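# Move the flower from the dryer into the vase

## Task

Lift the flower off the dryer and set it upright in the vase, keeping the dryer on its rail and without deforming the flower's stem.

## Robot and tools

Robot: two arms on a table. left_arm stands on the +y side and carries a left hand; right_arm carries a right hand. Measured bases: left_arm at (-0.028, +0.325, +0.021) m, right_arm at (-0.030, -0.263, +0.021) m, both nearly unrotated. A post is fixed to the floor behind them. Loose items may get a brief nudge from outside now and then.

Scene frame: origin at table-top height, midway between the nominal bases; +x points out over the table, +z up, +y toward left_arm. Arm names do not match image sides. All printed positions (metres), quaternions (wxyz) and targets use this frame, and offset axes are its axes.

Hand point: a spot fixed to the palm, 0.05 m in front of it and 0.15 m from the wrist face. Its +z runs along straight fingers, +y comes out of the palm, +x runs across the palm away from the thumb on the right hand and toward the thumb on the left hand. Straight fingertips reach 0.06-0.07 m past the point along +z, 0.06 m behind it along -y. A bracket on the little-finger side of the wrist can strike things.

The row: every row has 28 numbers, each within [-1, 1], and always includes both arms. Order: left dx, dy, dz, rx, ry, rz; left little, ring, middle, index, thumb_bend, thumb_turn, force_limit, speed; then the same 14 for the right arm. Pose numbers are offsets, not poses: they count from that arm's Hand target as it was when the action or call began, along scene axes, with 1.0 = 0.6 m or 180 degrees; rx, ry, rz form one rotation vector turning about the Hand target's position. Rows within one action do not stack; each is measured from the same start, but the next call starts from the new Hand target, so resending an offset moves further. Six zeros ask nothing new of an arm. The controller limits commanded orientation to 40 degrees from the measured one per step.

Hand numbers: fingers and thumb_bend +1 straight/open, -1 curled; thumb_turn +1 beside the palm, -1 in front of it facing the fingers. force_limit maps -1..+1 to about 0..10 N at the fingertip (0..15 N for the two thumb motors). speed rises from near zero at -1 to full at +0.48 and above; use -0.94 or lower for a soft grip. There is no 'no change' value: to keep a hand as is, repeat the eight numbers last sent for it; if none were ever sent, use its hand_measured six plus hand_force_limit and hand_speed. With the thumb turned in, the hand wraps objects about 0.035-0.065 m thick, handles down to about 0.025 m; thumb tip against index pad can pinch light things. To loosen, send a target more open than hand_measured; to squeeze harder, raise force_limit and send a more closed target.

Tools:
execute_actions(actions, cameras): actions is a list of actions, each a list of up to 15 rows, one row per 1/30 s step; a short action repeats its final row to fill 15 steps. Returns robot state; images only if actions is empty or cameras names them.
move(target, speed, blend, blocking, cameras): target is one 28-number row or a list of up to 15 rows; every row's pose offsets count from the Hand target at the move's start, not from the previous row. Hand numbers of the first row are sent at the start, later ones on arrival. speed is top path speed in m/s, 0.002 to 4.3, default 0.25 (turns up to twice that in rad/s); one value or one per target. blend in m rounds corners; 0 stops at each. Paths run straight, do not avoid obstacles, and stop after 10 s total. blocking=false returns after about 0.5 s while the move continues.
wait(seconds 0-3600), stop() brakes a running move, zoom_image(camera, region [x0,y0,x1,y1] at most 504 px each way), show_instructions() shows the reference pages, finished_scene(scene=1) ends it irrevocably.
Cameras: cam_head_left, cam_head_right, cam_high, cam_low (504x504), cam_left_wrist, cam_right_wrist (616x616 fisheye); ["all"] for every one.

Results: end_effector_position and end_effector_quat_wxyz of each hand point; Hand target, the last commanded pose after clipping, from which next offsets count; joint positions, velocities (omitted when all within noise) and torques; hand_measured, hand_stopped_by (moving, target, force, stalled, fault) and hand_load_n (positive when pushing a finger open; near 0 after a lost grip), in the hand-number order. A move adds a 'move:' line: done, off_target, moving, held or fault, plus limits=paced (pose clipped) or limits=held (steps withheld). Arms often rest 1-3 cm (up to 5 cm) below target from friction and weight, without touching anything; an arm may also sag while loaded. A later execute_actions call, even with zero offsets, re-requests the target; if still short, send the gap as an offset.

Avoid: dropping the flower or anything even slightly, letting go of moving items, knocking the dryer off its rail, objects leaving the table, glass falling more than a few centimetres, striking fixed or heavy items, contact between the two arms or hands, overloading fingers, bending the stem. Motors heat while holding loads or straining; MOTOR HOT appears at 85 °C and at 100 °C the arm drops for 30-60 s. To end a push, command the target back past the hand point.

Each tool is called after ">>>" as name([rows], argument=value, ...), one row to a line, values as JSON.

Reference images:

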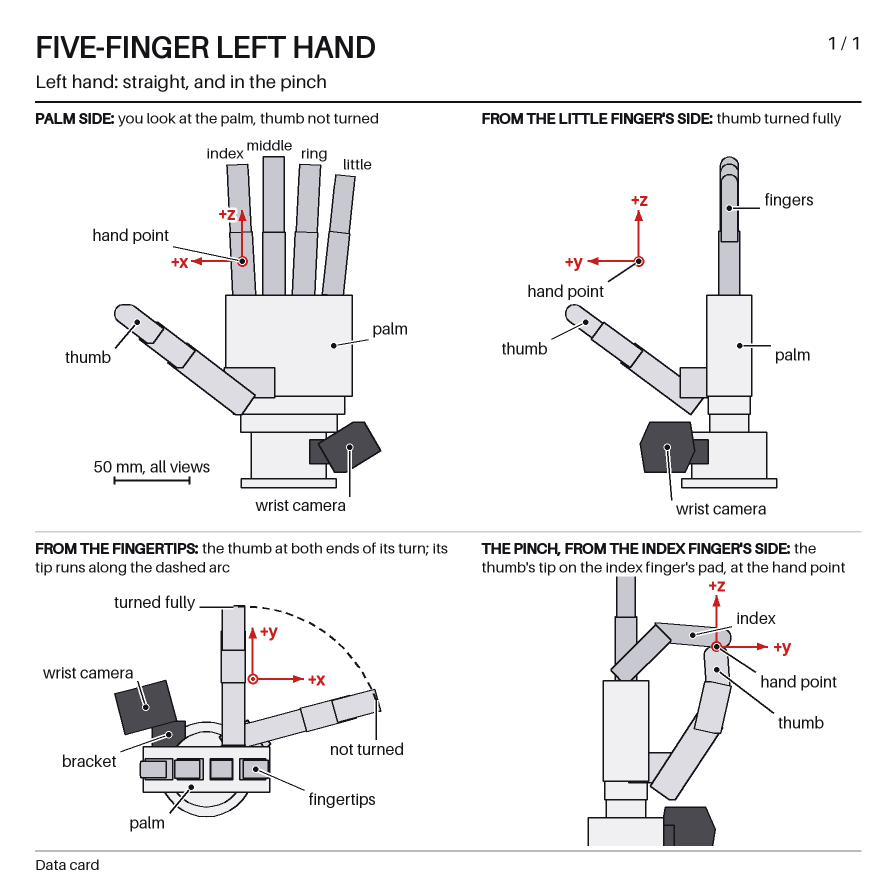

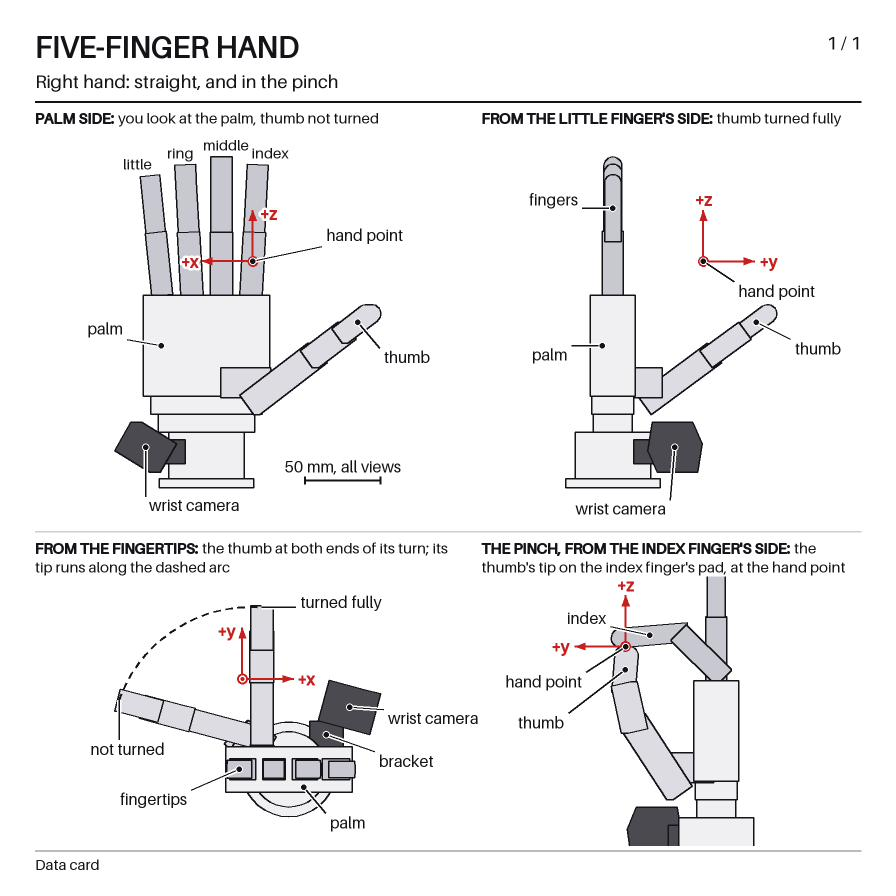

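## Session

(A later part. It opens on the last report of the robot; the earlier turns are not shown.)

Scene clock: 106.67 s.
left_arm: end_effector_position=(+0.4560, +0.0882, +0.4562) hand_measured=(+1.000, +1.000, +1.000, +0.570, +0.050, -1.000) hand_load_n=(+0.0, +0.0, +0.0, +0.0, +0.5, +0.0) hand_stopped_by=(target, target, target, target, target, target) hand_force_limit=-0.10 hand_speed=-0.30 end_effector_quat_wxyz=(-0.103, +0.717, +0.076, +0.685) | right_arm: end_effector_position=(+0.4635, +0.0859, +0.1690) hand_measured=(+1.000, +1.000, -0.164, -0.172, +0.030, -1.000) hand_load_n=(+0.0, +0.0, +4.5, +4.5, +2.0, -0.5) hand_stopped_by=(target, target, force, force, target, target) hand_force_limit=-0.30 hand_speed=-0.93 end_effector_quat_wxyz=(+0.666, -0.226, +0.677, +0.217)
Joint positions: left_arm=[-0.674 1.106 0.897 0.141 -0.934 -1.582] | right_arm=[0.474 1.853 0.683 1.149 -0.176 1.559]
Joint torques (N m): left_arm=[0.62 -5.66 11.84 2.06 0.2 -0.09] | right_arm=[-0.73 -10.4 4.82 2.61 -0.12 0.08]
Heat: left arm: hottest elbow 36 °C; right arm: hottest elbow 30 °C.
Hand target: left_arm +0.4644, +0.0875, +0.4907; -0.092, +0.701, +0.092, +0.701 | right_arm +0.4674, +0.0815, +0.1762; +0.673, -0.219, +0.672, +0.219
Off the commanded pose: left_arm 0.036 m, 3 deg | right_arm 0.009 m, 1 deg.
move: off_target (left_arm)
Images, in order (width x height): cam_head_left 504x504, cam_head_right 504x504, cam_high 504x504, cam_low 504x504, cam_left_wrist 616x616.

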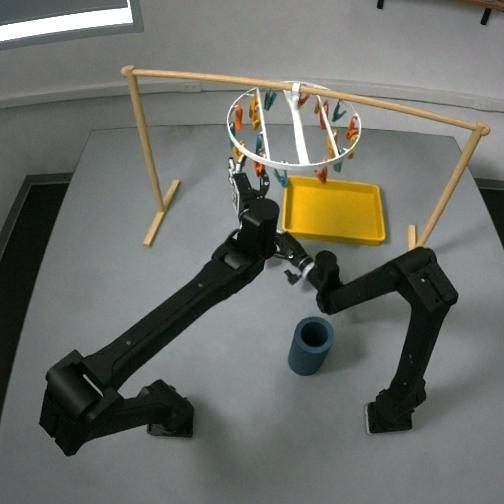

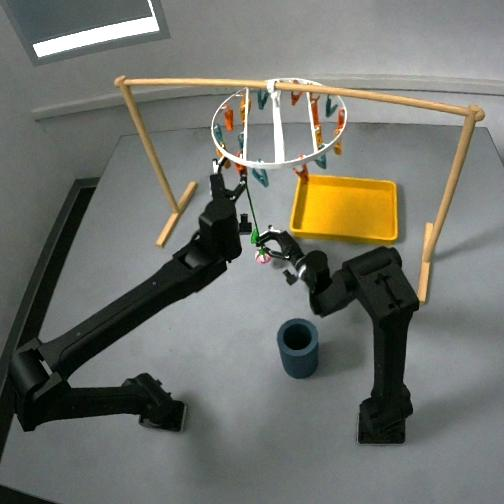

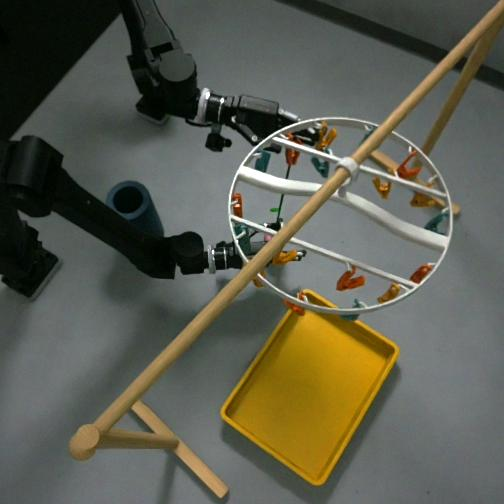

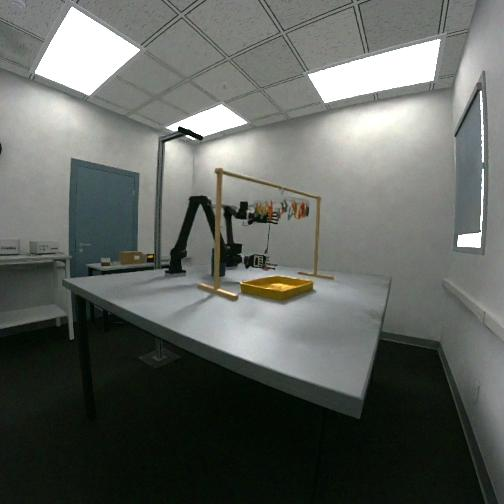

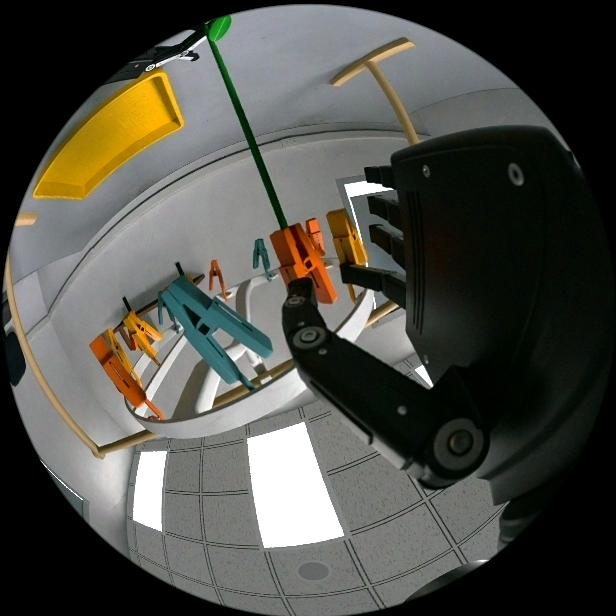

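>>> move(target=[0,0,0.008,0,0,0,1,1,1,-0.1,0.05,-1,0.0,-0.8,0,0,0,0,0,0,1,1,-0.4,-0.4,0.03,-1,-0.3,-0.93], speed=0.03, cameras=["cam_left_wrist","cam_head_left","cam_head_right","cam_high","cam_low"])

>>> zoom_image(camera="cam_head_left", region=[220, 120, 300, 200])

>>> zoom_image(camera="cam_high", region=[240, 90, 340, 190])

>>> zoom_image(camera="cam_left_wrist", region=[230, 170, 400, 340])

Scene clock: 108.50 s.
left_arm: end_effector_position=(+0.4568, +0.0878, +0.4646) hand_measured=(+1.000, +1.000, +1.000, -0.100, +0.050, -1.000) hand_load_n=(+0.0, +0.0, +0.0, +0.0, +0.0, +0.0) hand_stopped_by=(target, target, target, target, target, target) hand_force_limit=0.00 hand_speed=-0.80 end_effector_quat_wxyz=(-0.099, +0.714, +0.080, +0.688) | right_arm: end_effector_position=(+0.4635, +0.0859, +0.1691) hand_measured=(+1.000, +1.000, -0.164, -0.172, +0.030, -1.000) hand_load_n=(+0.0, +0.0, +5.5, +3.5, +1.0, -1.0) hand_stopped_by=(target, target, force, force, target, target) hand_force_limit=-0.30 hand_speed=-0.93 end_effector_quat_wxyz=(+0.665, -0.226, +0.678, +0.217)
Joint positions: left_arm=[-0.673 1.106 0.911 0.141 -0.934 -1.582] | right_arm=[0.474 1.853 0.683 1.149 -0.176 1.562]
Joint torques (N m): left_arm=[0.62 -5.77 11.77 1.61 0.2 -0.09] | right_arm=[-0.79 -10.34 4.82 2.59 -0.13 0.05]
Heat: left arm: hottest elbow 36 °C; right arm: hottest elbow 30 °C.
Hand target: left_arm +0.4645, +0.0877, +0.4957; -0.092, +0.701, +0.092, +0.701 | right_arm +0.4674, +0.0815, +0.1762; +0.673, -0.219, +0.672, +0.219
Off the commanded pose: left_arm 0.032 m, 3 deg | right_arm 0.009 m, 1 deg.
move: off_target (left_arm)
Images, in order (width x height): cam_head_left 504x504, cam_head_right 504x504, cam_high 504x504, cam_low 504x504, cam_left_wrist 616x616.

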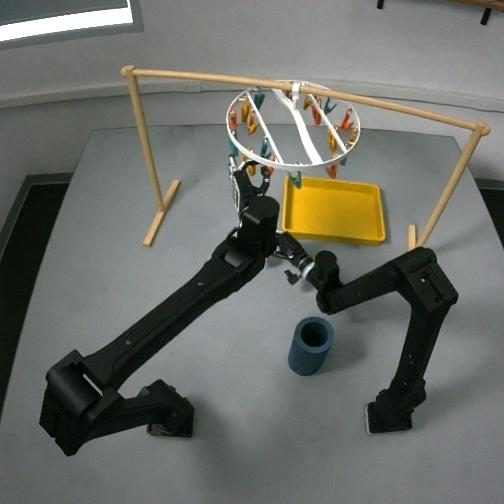

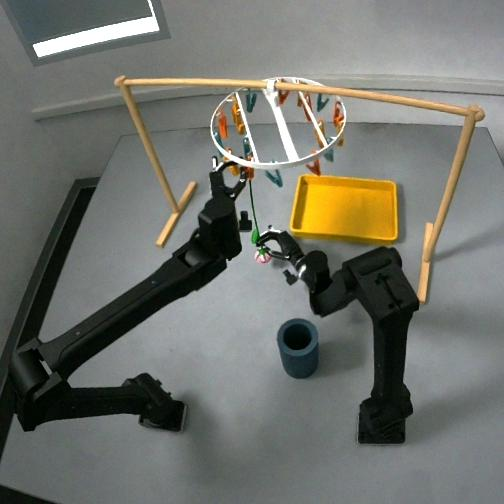

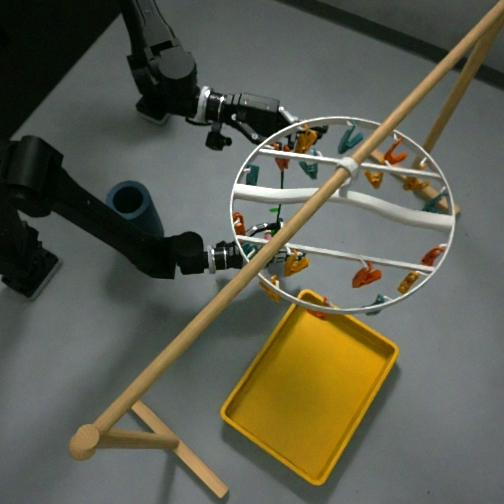

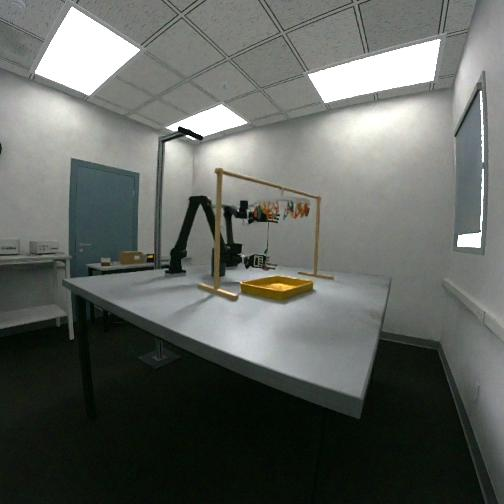

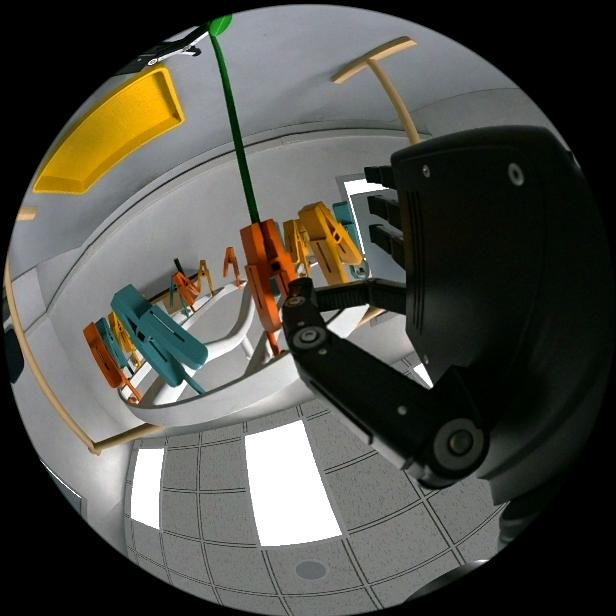

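Scaled by 6.300 from the camera's image (finer frame: 720x720).

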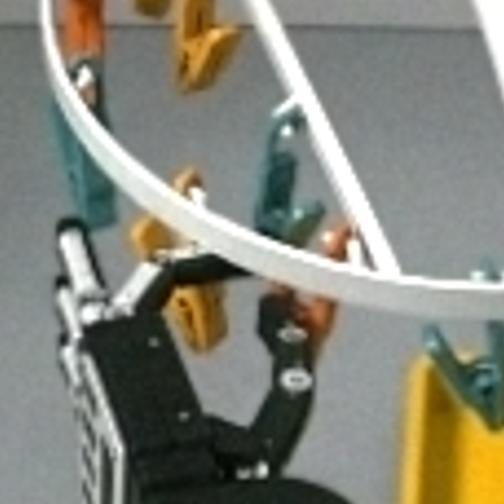

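Scaled by 5.040 from the camera's image (finer frame: 720x720).

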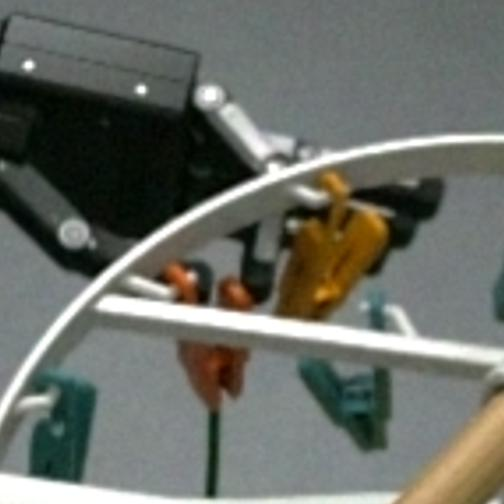

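Scaled by 2.965 from the camera's image (finer frame: 880x880).

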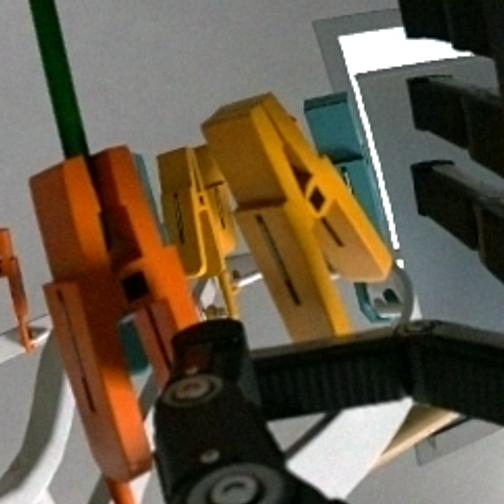

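>>> move(target=[0,0,0,0,0,0,1,1,1,0.7,0.05,-1,0.0,-0.7,0,0,0,0,0,0,1,1,-0.4,-0.4,0.03,-1,-0.3,-0.93], speed=0.03, cameras=["cam_left_wrist","cam_head_left","cam_head_right","cam_high","cam_low","cam_right_wrist"])

>>> zoom_image(camera="cam_head_left", region=[220, 120, 300, 200])

>>> zoom_image(camera="cam_high", region=[240, 90, 340, 190])

>>> zoom_image(camera="cam_left_wrist", region=[230, 170, 400, 340])

Scene clock: 109.93 s.
left_arm: end_effector_position=(+0.4568, +0.0878, +0.4646) hand_measured=(+1.000, +1.000, +1.000, +0.700, +0.050, -1.000) hand_load_n=(+0.0, +0.0, +0.0, +0.0, +0.0, +0.0) hand_stopped_by=(target, target, target, target, target, target) hand_force_limit=0.00 hand_speed=-0.70 end_effector_quat_wxyz=(-0.099, +0.714, +0.080, +0.688) | right_arm: end_effector_position=(+0.4636, +0.0859, +0.1691) hand_measured=(+1.000, +1.000, -0.164, -0.172, +0.030, -1.000) hand_load_n=(+0.0, +0.0, +4.5, +4.5, +2.0, -0.5) hand_stopped_by=(target, target, force, force, target, target) hand_force_limit=-0.30 hand_speed=-0.93 end_effector_quat_wxyz=(+0.665, -0.225, +0.678, +0.218)
Joint positions: left_arm=[-0.673 1.106 0.911 0.141 -0.934 -1.582] | right_arm=[0.474 1.853 0.683 1.149 -0.176 1.562]
Joint torques (N m): left_arm=[0.67 -5.77 11.77 1.61 0.19 -0.09] | right_arm=[-0.85 -10.4 4.83 2.61 -0.13 0.05]
Heat: left arm: hottest elbow 37 °C; right arm: hottest elbow 30 °C.
Hand target: left_arm +0.4645, +0.0877, +0.4957; -0.092, +0.701, +0.092, +0.701 | right_arm +0.4675, +0.0815, +0.1762; +0.673, -0.219, +0.672, +0.219
Off the commanded pose: left_arm 0.032 m, 3 deg | right_arm 0.009 m, 1 deg.
move: done

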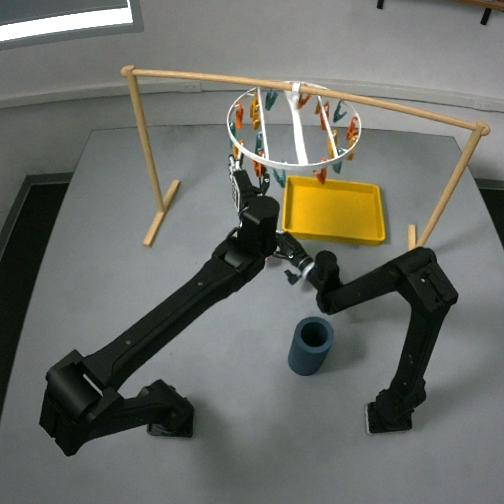

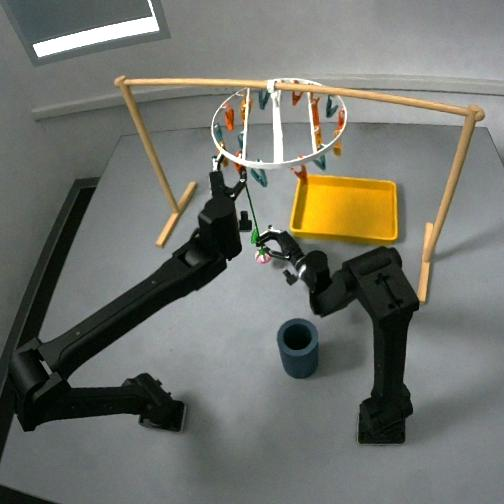

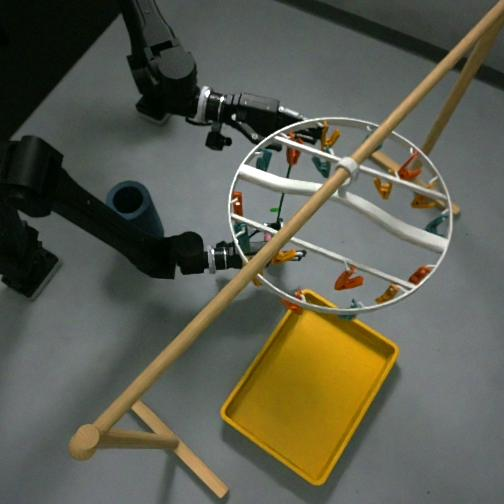

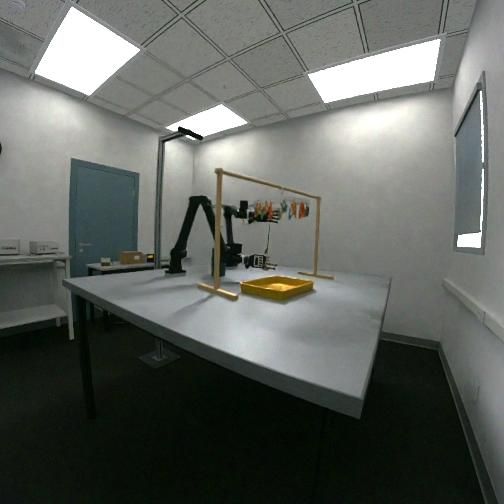

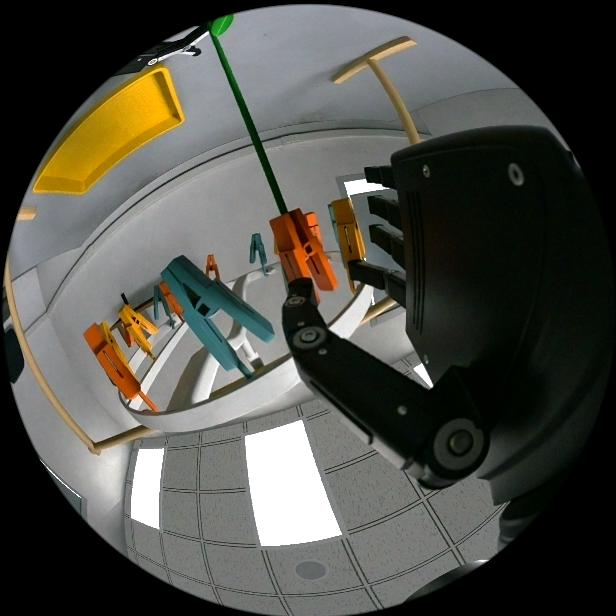

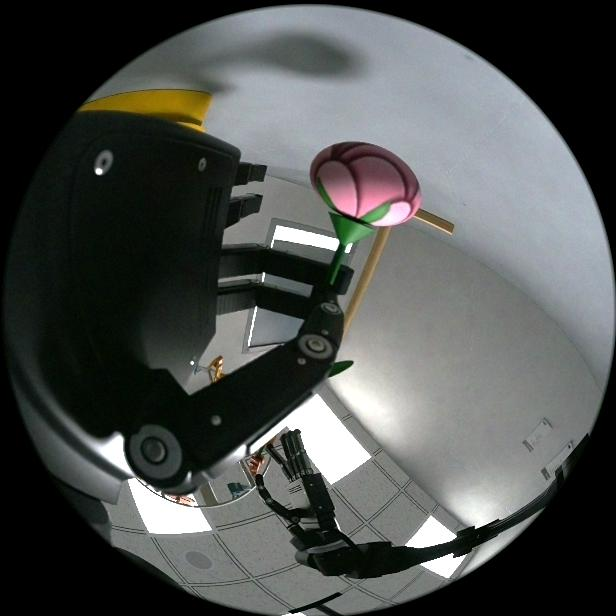

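Scaled by 6.300 from the camera's image (finer frame: 720x720).

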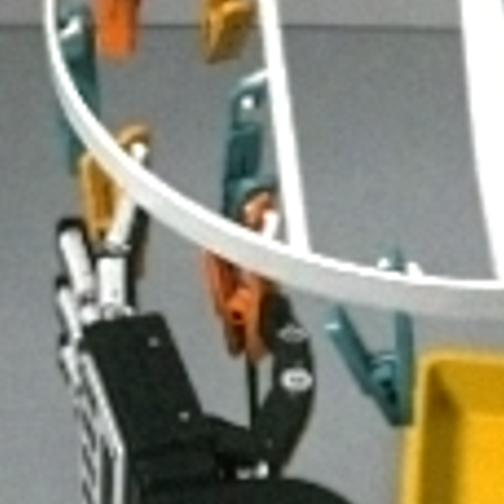

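Scaled by 5.040 from the camera's image (finer frame: 720x720).

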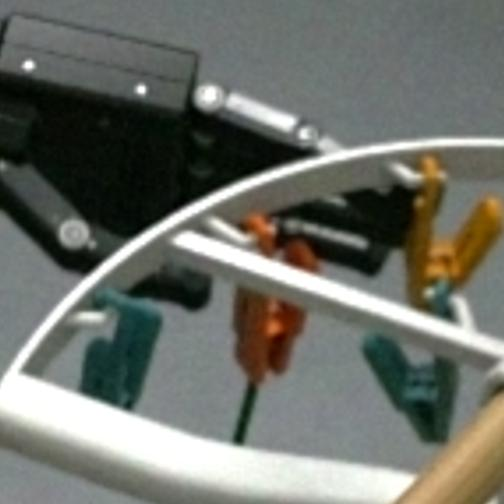

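Scaled by 2.965 from the camera's image (finer frame: 880x880).

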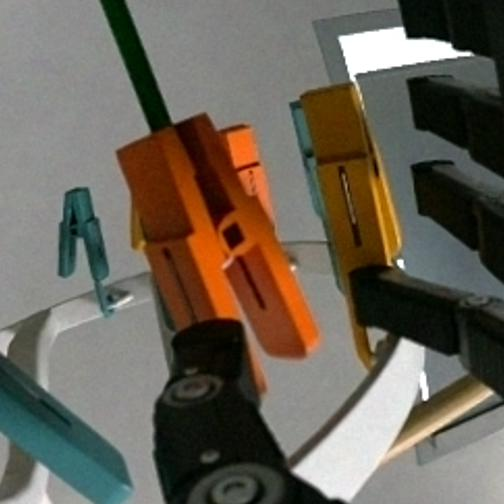

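>>> zoom_image(camera="cam_head_left", region=[244, 140, 272, 184])

>>> zoom_image(camera="cam_head_right", region=[224, 140, 252, 184])

>>> zoom_image(camera="cam_high", region=[275, 120, 315, 170])

>>> zoom_image(camera="cam_left_wrist", region=[260, 200, 350, 300])

Scaled by 11.455 from the camera's image (finer frame: 720x720).

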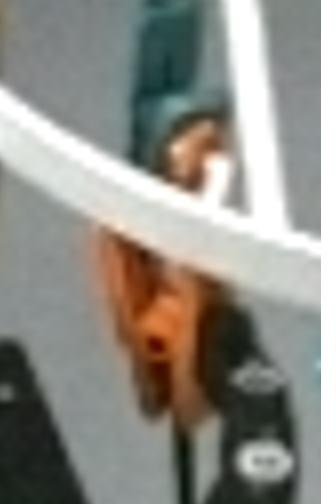

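Scaled by 11.455 from the camera's image (finer frame: 720x720).

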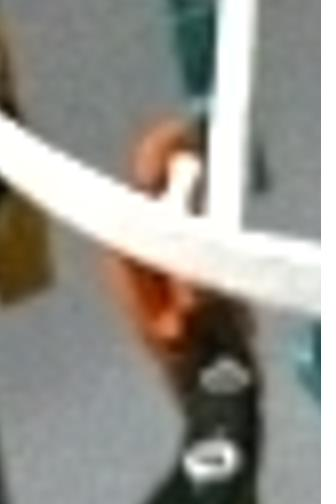

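Scaled by 10.080 from the camera's image (finer frame: 720x720).

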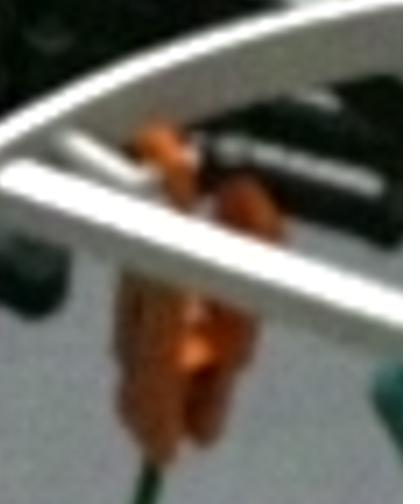

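Scaled by 5.040 from the camera's image (finer frame: 880x880).

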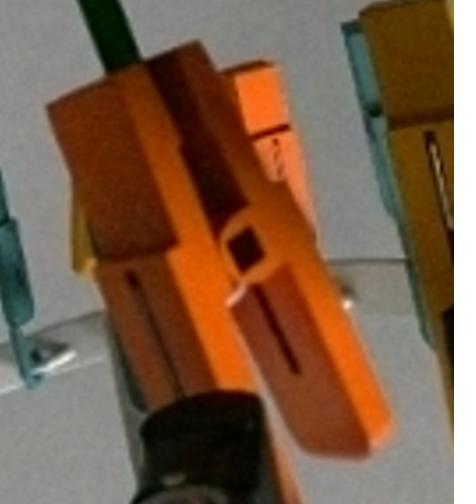

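>>> move([
  [-0.062,-0.028,-0.007,0,0,0.0833,1,1,1,0.7,0.05,-1,0.0,-0.7,0,0,0,0,0,0,1,1,-0.4,-0.4,0.03,-1,-0.3,-0.93],
], speed=0.05, cameras=["cam_left_wrist","cam_head_left","cam_head_right"])

>>> move([
  [0,0,0,0,0,0,1,1,1,0.5,0.35,-1,0.0,-0.7,0,0,0,0,0,0,1,1,-0.4,-0.4,0.03,-1,-0.3,-0.93],
], speed=0.05, cameras=["cam_left_wrist","cam_head_left","cam_head_right","cam_high"])

>>> zoom_image(camera="cam_head_left", region=[220, 120, 300, 200])

>>> zoom_image(camera="cam_head_right", region=[200, 120, 280, 200])

>>> zoom_image(camera="cam_left_wrist", region=[220, 160, 420, 360])

>>> zoom_image(camera="cam_high", region=[240, 90, 340, 190])

Scene clock: 115.17 s.
left_arm: end_effector_position=(+0.4248, +0.0797, +0.4626) hand_measured=(+1.000, +1.000, +1.000, +0.700, +0.050, -1.000) hand_load_n=(+0.0, +0.0, +0.0, +0.0, +0.0, -0.5) hand_stopped_by=(target, target, target, target, target, target) hand_force_limit=0.00 hand_speed=-0.70 end_effector_quat_wxyz=(-0.204, +0.692, +0.166, +0.672) | right_arm: end_effector_position=(+0.4636, +0.0859, +0.1691) hand_measured=(+1.000, +1.000, -0.164, -0.172, +0.030, -1.000) hand_load_n=(+0.0, +0.0, +4.5, +4.5, +1.5, -0.5) hand_stopped_by=(target, target, force, force, target, target) hand_force_limit=-0.30 hand_speed=-0.93 end_effector_quat_wxyz=(+0.665, -0.225, +0.678, +0.218)
Joint positions: left_arm=[-0.845 1.177 0.957 0.147 -1.38 -1.582] | right_arm=[0.474 1.853 0.683 1.149 -0.176 1.562]
Joint torques (N m): left_arm=[-0.85 -6.3 11.44 1.61 -0.01 -0.17] | right_arm=[-0.91 -10.4 4.83 2.61 -0.13 0.06]
Heat: left arm: hottest elbow 38 °C; right arm: hottest elbow 30 °C.
Hand target: left_arm +0.4272, +0.0708, +0.4914; -0.183, +0.683, +0.183, +0.683 | right_arm +0.4675, +0.0815, +0.1762; +0.673, -0.219, +0.672, +0.219
Off the commanded pose: left_arm 0.030 m, 4 deg | right_arm 0.009 m, 1 deg.
move: off_target (left_arm)
Images, in order (width x height): cam_head_left 504x504, cam_head_right 504x504, cam_left_wrist 616x616.

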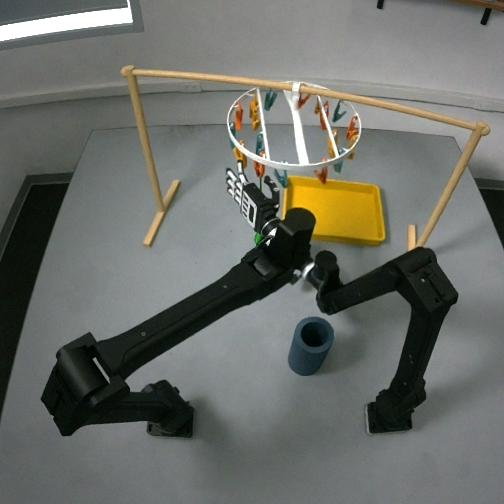

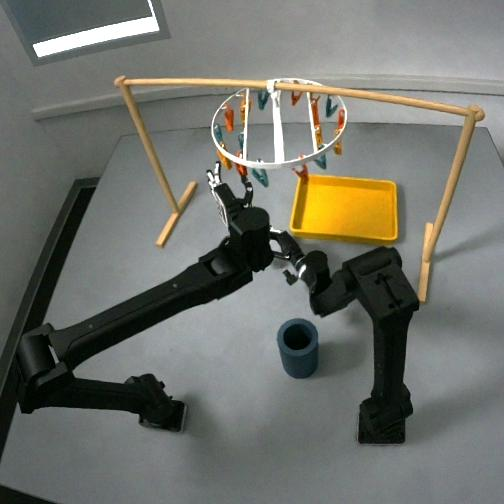

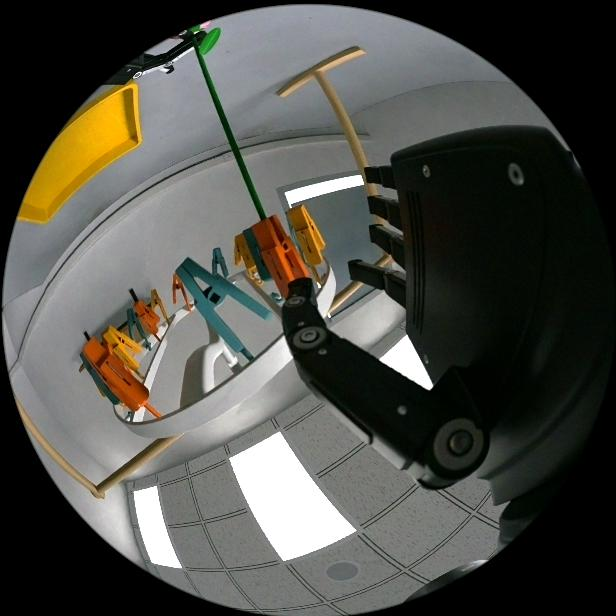

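Scene clock: 116.13 s.
left_arm: end_effector_position=(+0.4248, +0.0798, +0.4627) hand_measured=(+1.000, +1.000, +1.000, +0.500, +0.350, -1.000) hand_load_n=(+0.5, +0.0, +0.0, +0.0, +0.0, -0.5) hand_stopped_by=(target, target, target, target, target, target) hand_force_limit=0.00 hand_speed=-0.70 end_effector_quat_wxyz=(-0.204, +0.692, +0.166, +0.672) | right_arm: end_effector_position=(+0.4636, +0.0859, +0.1691) hand_measured=(+1.000, +1.000, -0.164, -0.172, +0.030, -1.000) hand_load_n=(+0.0, +0.0, +4.5, +4.5, +2.0, -0.5) hand_stopped_by=(target, target, force, force, target, target) hand_force_limit=-0.30 hand_speed=-0.93 end_effector_quat_wxyz=(+0.665, -0.225, +0.678, +0.218)
Joint positions: left_arm=[-0.845 1.177 0.957 0.148 -1.381 -1.582] | right_arm=[0.474 1.853 0.683 1.149 -0.176 1.562]
Joint torques (N m): left_arm=[-0.79 -6.24 11.43 1.72 0 -0.17] | right_arm=[-0.79 -10.4 4.83 2.61 -0.13 0.06]
Heat: left arm: hottest elbow 38 °C; right arm: hottest elbow 30 °C.
Hand target: left_arm +0.4272, +0.0709, +0.4914; -0.183, +0.683, +0.183, +0.683 | right_arm +0.4675, +0.0815, +0.1762; +0.673, -0.219, +0.672, +0.219
Off the commanded pose: left_arm 0.030 m, 3 deg | right_arm 0.009 m, 1 deg.
move: done
Images, in order (width x height): cam_head_left 504x504, cam_head_right 504x504, cam_high 504x504, cam_left_wrist 616x616.

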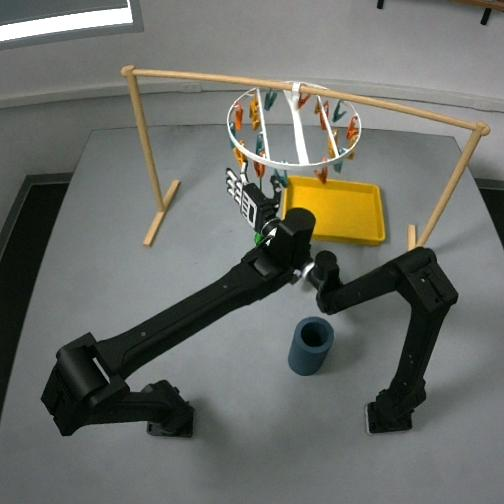

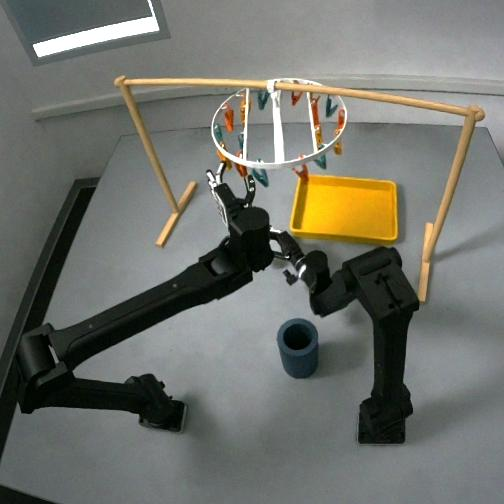

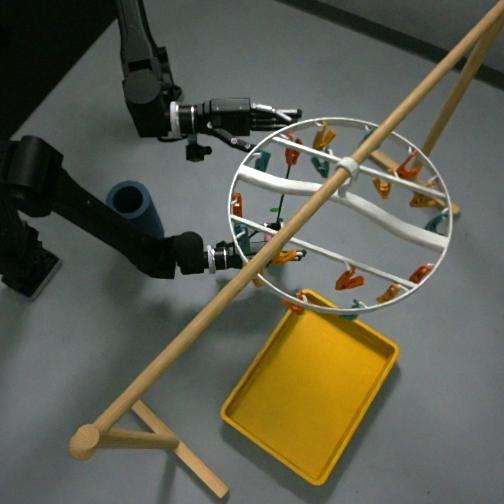

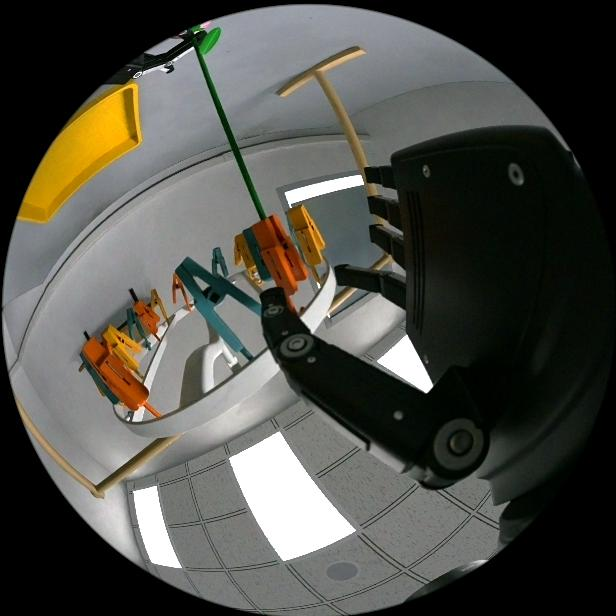

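Scaled by 6.300 from the camera's image (finer frame: 720x720).

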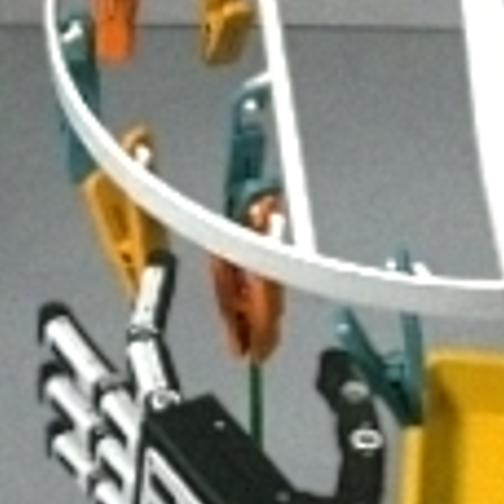

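Scaled by 6.300 from the camera's image (finer frame: 720x720).

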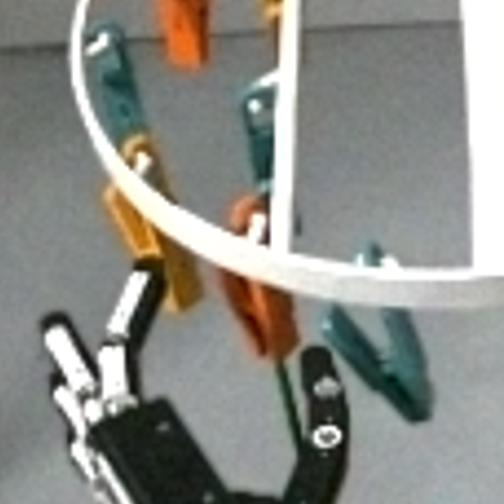

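Scaled by 2.520 from the camera's image (finer frame: 880x880).

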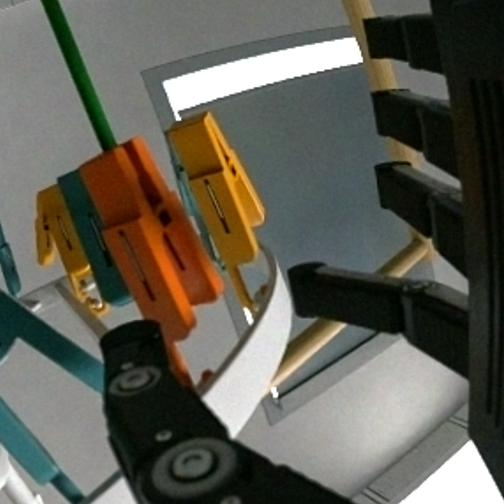

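Scaled by 5.040 from the camera's image (finer frame: 720x720).

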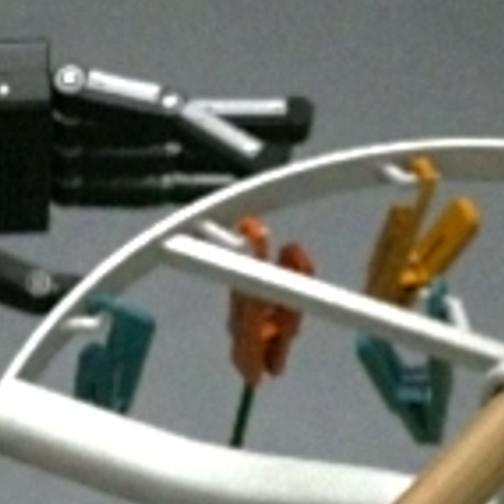

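>>> move([
  [0.036,0.009,-0.004,0,0,0,1,1,1,0.5,0.35,-1,0.0,-0.7,0,0,0,0,0,0,1,1,-0.4,-0.4,0.03,-1,-0.3,-0.93],
], speed=0.04, cameras=["cam_left_wrist","cam_head_left","cam_head_right","cam_high"])

>>> zoom_image(camera="cam_head_left", region=[220, 120, 300, 200])

>>> zoom_image(camera="cam_left_wrist", region=[220, 160, 420, 360])

>>> zoom_image(camera="cam_high", region=[240, 90, 340, 190])

Scene clock: 117.40 s.
left_arm: end_effector_position=(+0.4409, +0.0776, +0.4602) hand_measured=(+1.000, +1.000, +1.000, +0.500, +0.350, -1.000) hand_load_n=(+0.0, +0.0, +0.0, +0.0, +0.0, +0.0) hand_stopped_by=(target, target, target, target, target, target) hand_force_limit=0.00 hand_speed=-0.70 end_effector_quat_wxyz=(-0.197, +0.693, +0.164, +0.673) | right_arm: end_effector_position=(+0.4636, +0.0859, +0.1691) hand_measured=(+1.000, +1.000, -0.164, -0.172, +0.030, -1.000) hand_load_n=(+0.0, +0.0, +4.0, +4.5, +2.0, -0.5) hand_stopped_by=(target, target, force, force, target, target) hand_force_limit=-0.30 hand_speed=-0.93 end_effector_quat_wxyz=(+0.665, -0.225, +0.678, +0.218)
Joint positions: left_arm=[-0.815 1.207 0.973 0.168 -1.337 -1.582] | right_arm=[0.474 1.853 0.683 1.149 -0.176 1.562]
Joint torques (N m): left_arm=[0.62 -6.71 11.26 1.7 0.19 -0.11] | right_arm=[-0.79 -10.34 4.83 2.59 -0.12 0.06]
Heat: left arm: hottest elbow 38 °C; right arm: hottest elbow 30 °C.
Hand target: left_arm +0.4487, +0.0762, +0.4892; -0.182, +0.683, +0.183, +0.683 | right_arm +0.4675, +0.0815, +0.1762; +0.673, -0.219, +0.672, +0.219
Off the commanded pose: left_arm 0.030 m, 3 deg | right_arm 0.009 m, 1 deg.
move: off_target (left_arm)
Images, in order (width x height): cam_head_left 504x504, cam_head_right 504x504, cam_high 504x504, cam_left_wrist 616x616.

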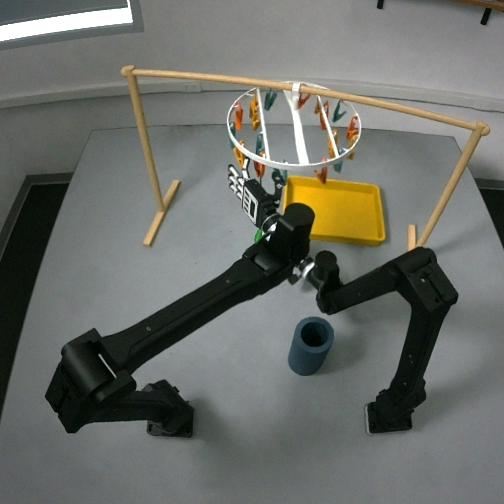

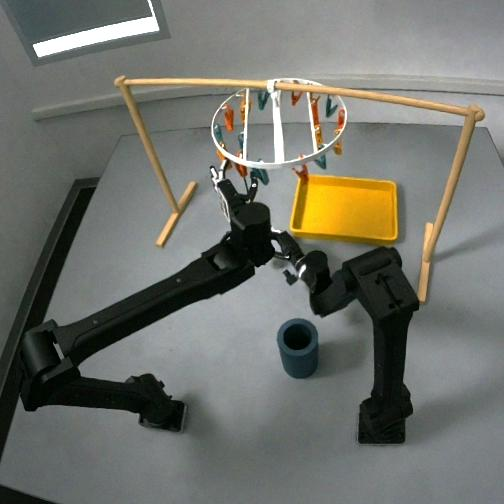

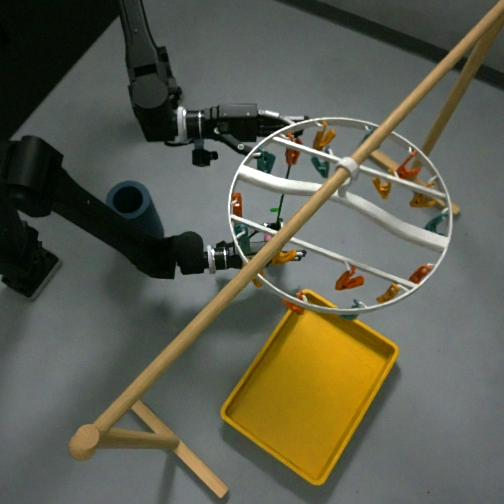

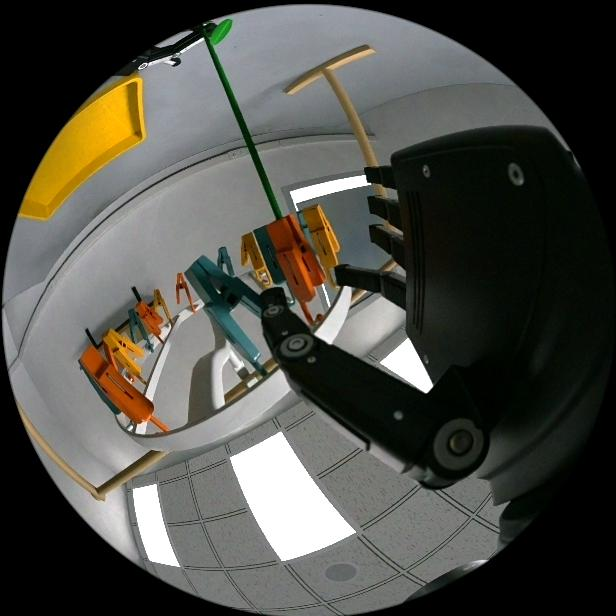

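Scaled by 6.300 from the camera's image (finer frame: 720x720).

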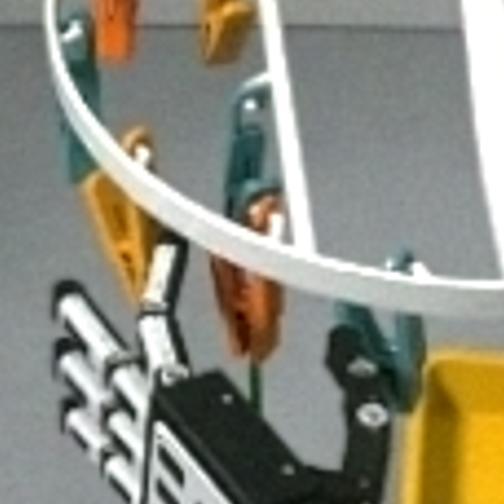

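Scaled by 2.520 from the camera's image (finer frame: 880x880).

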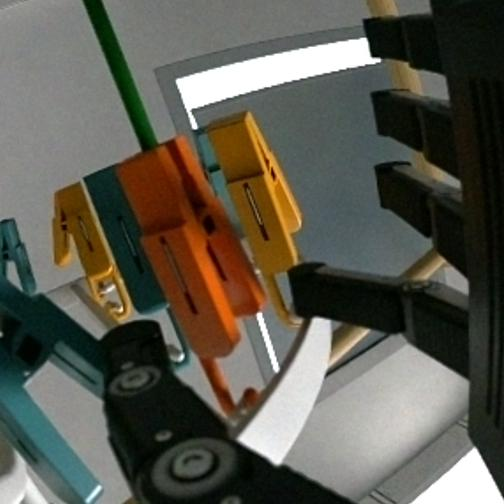

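Scaled by 5.040 from the camera's image (finer frame: 720x720).

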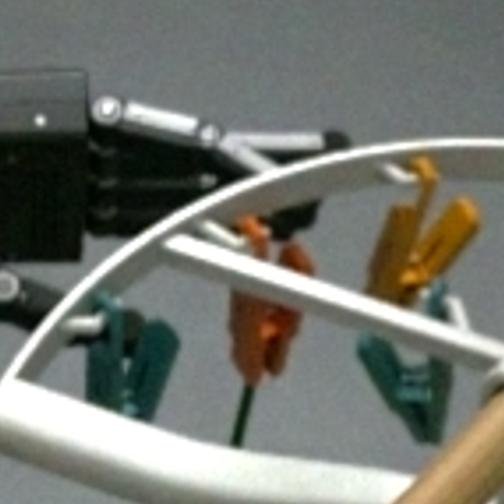

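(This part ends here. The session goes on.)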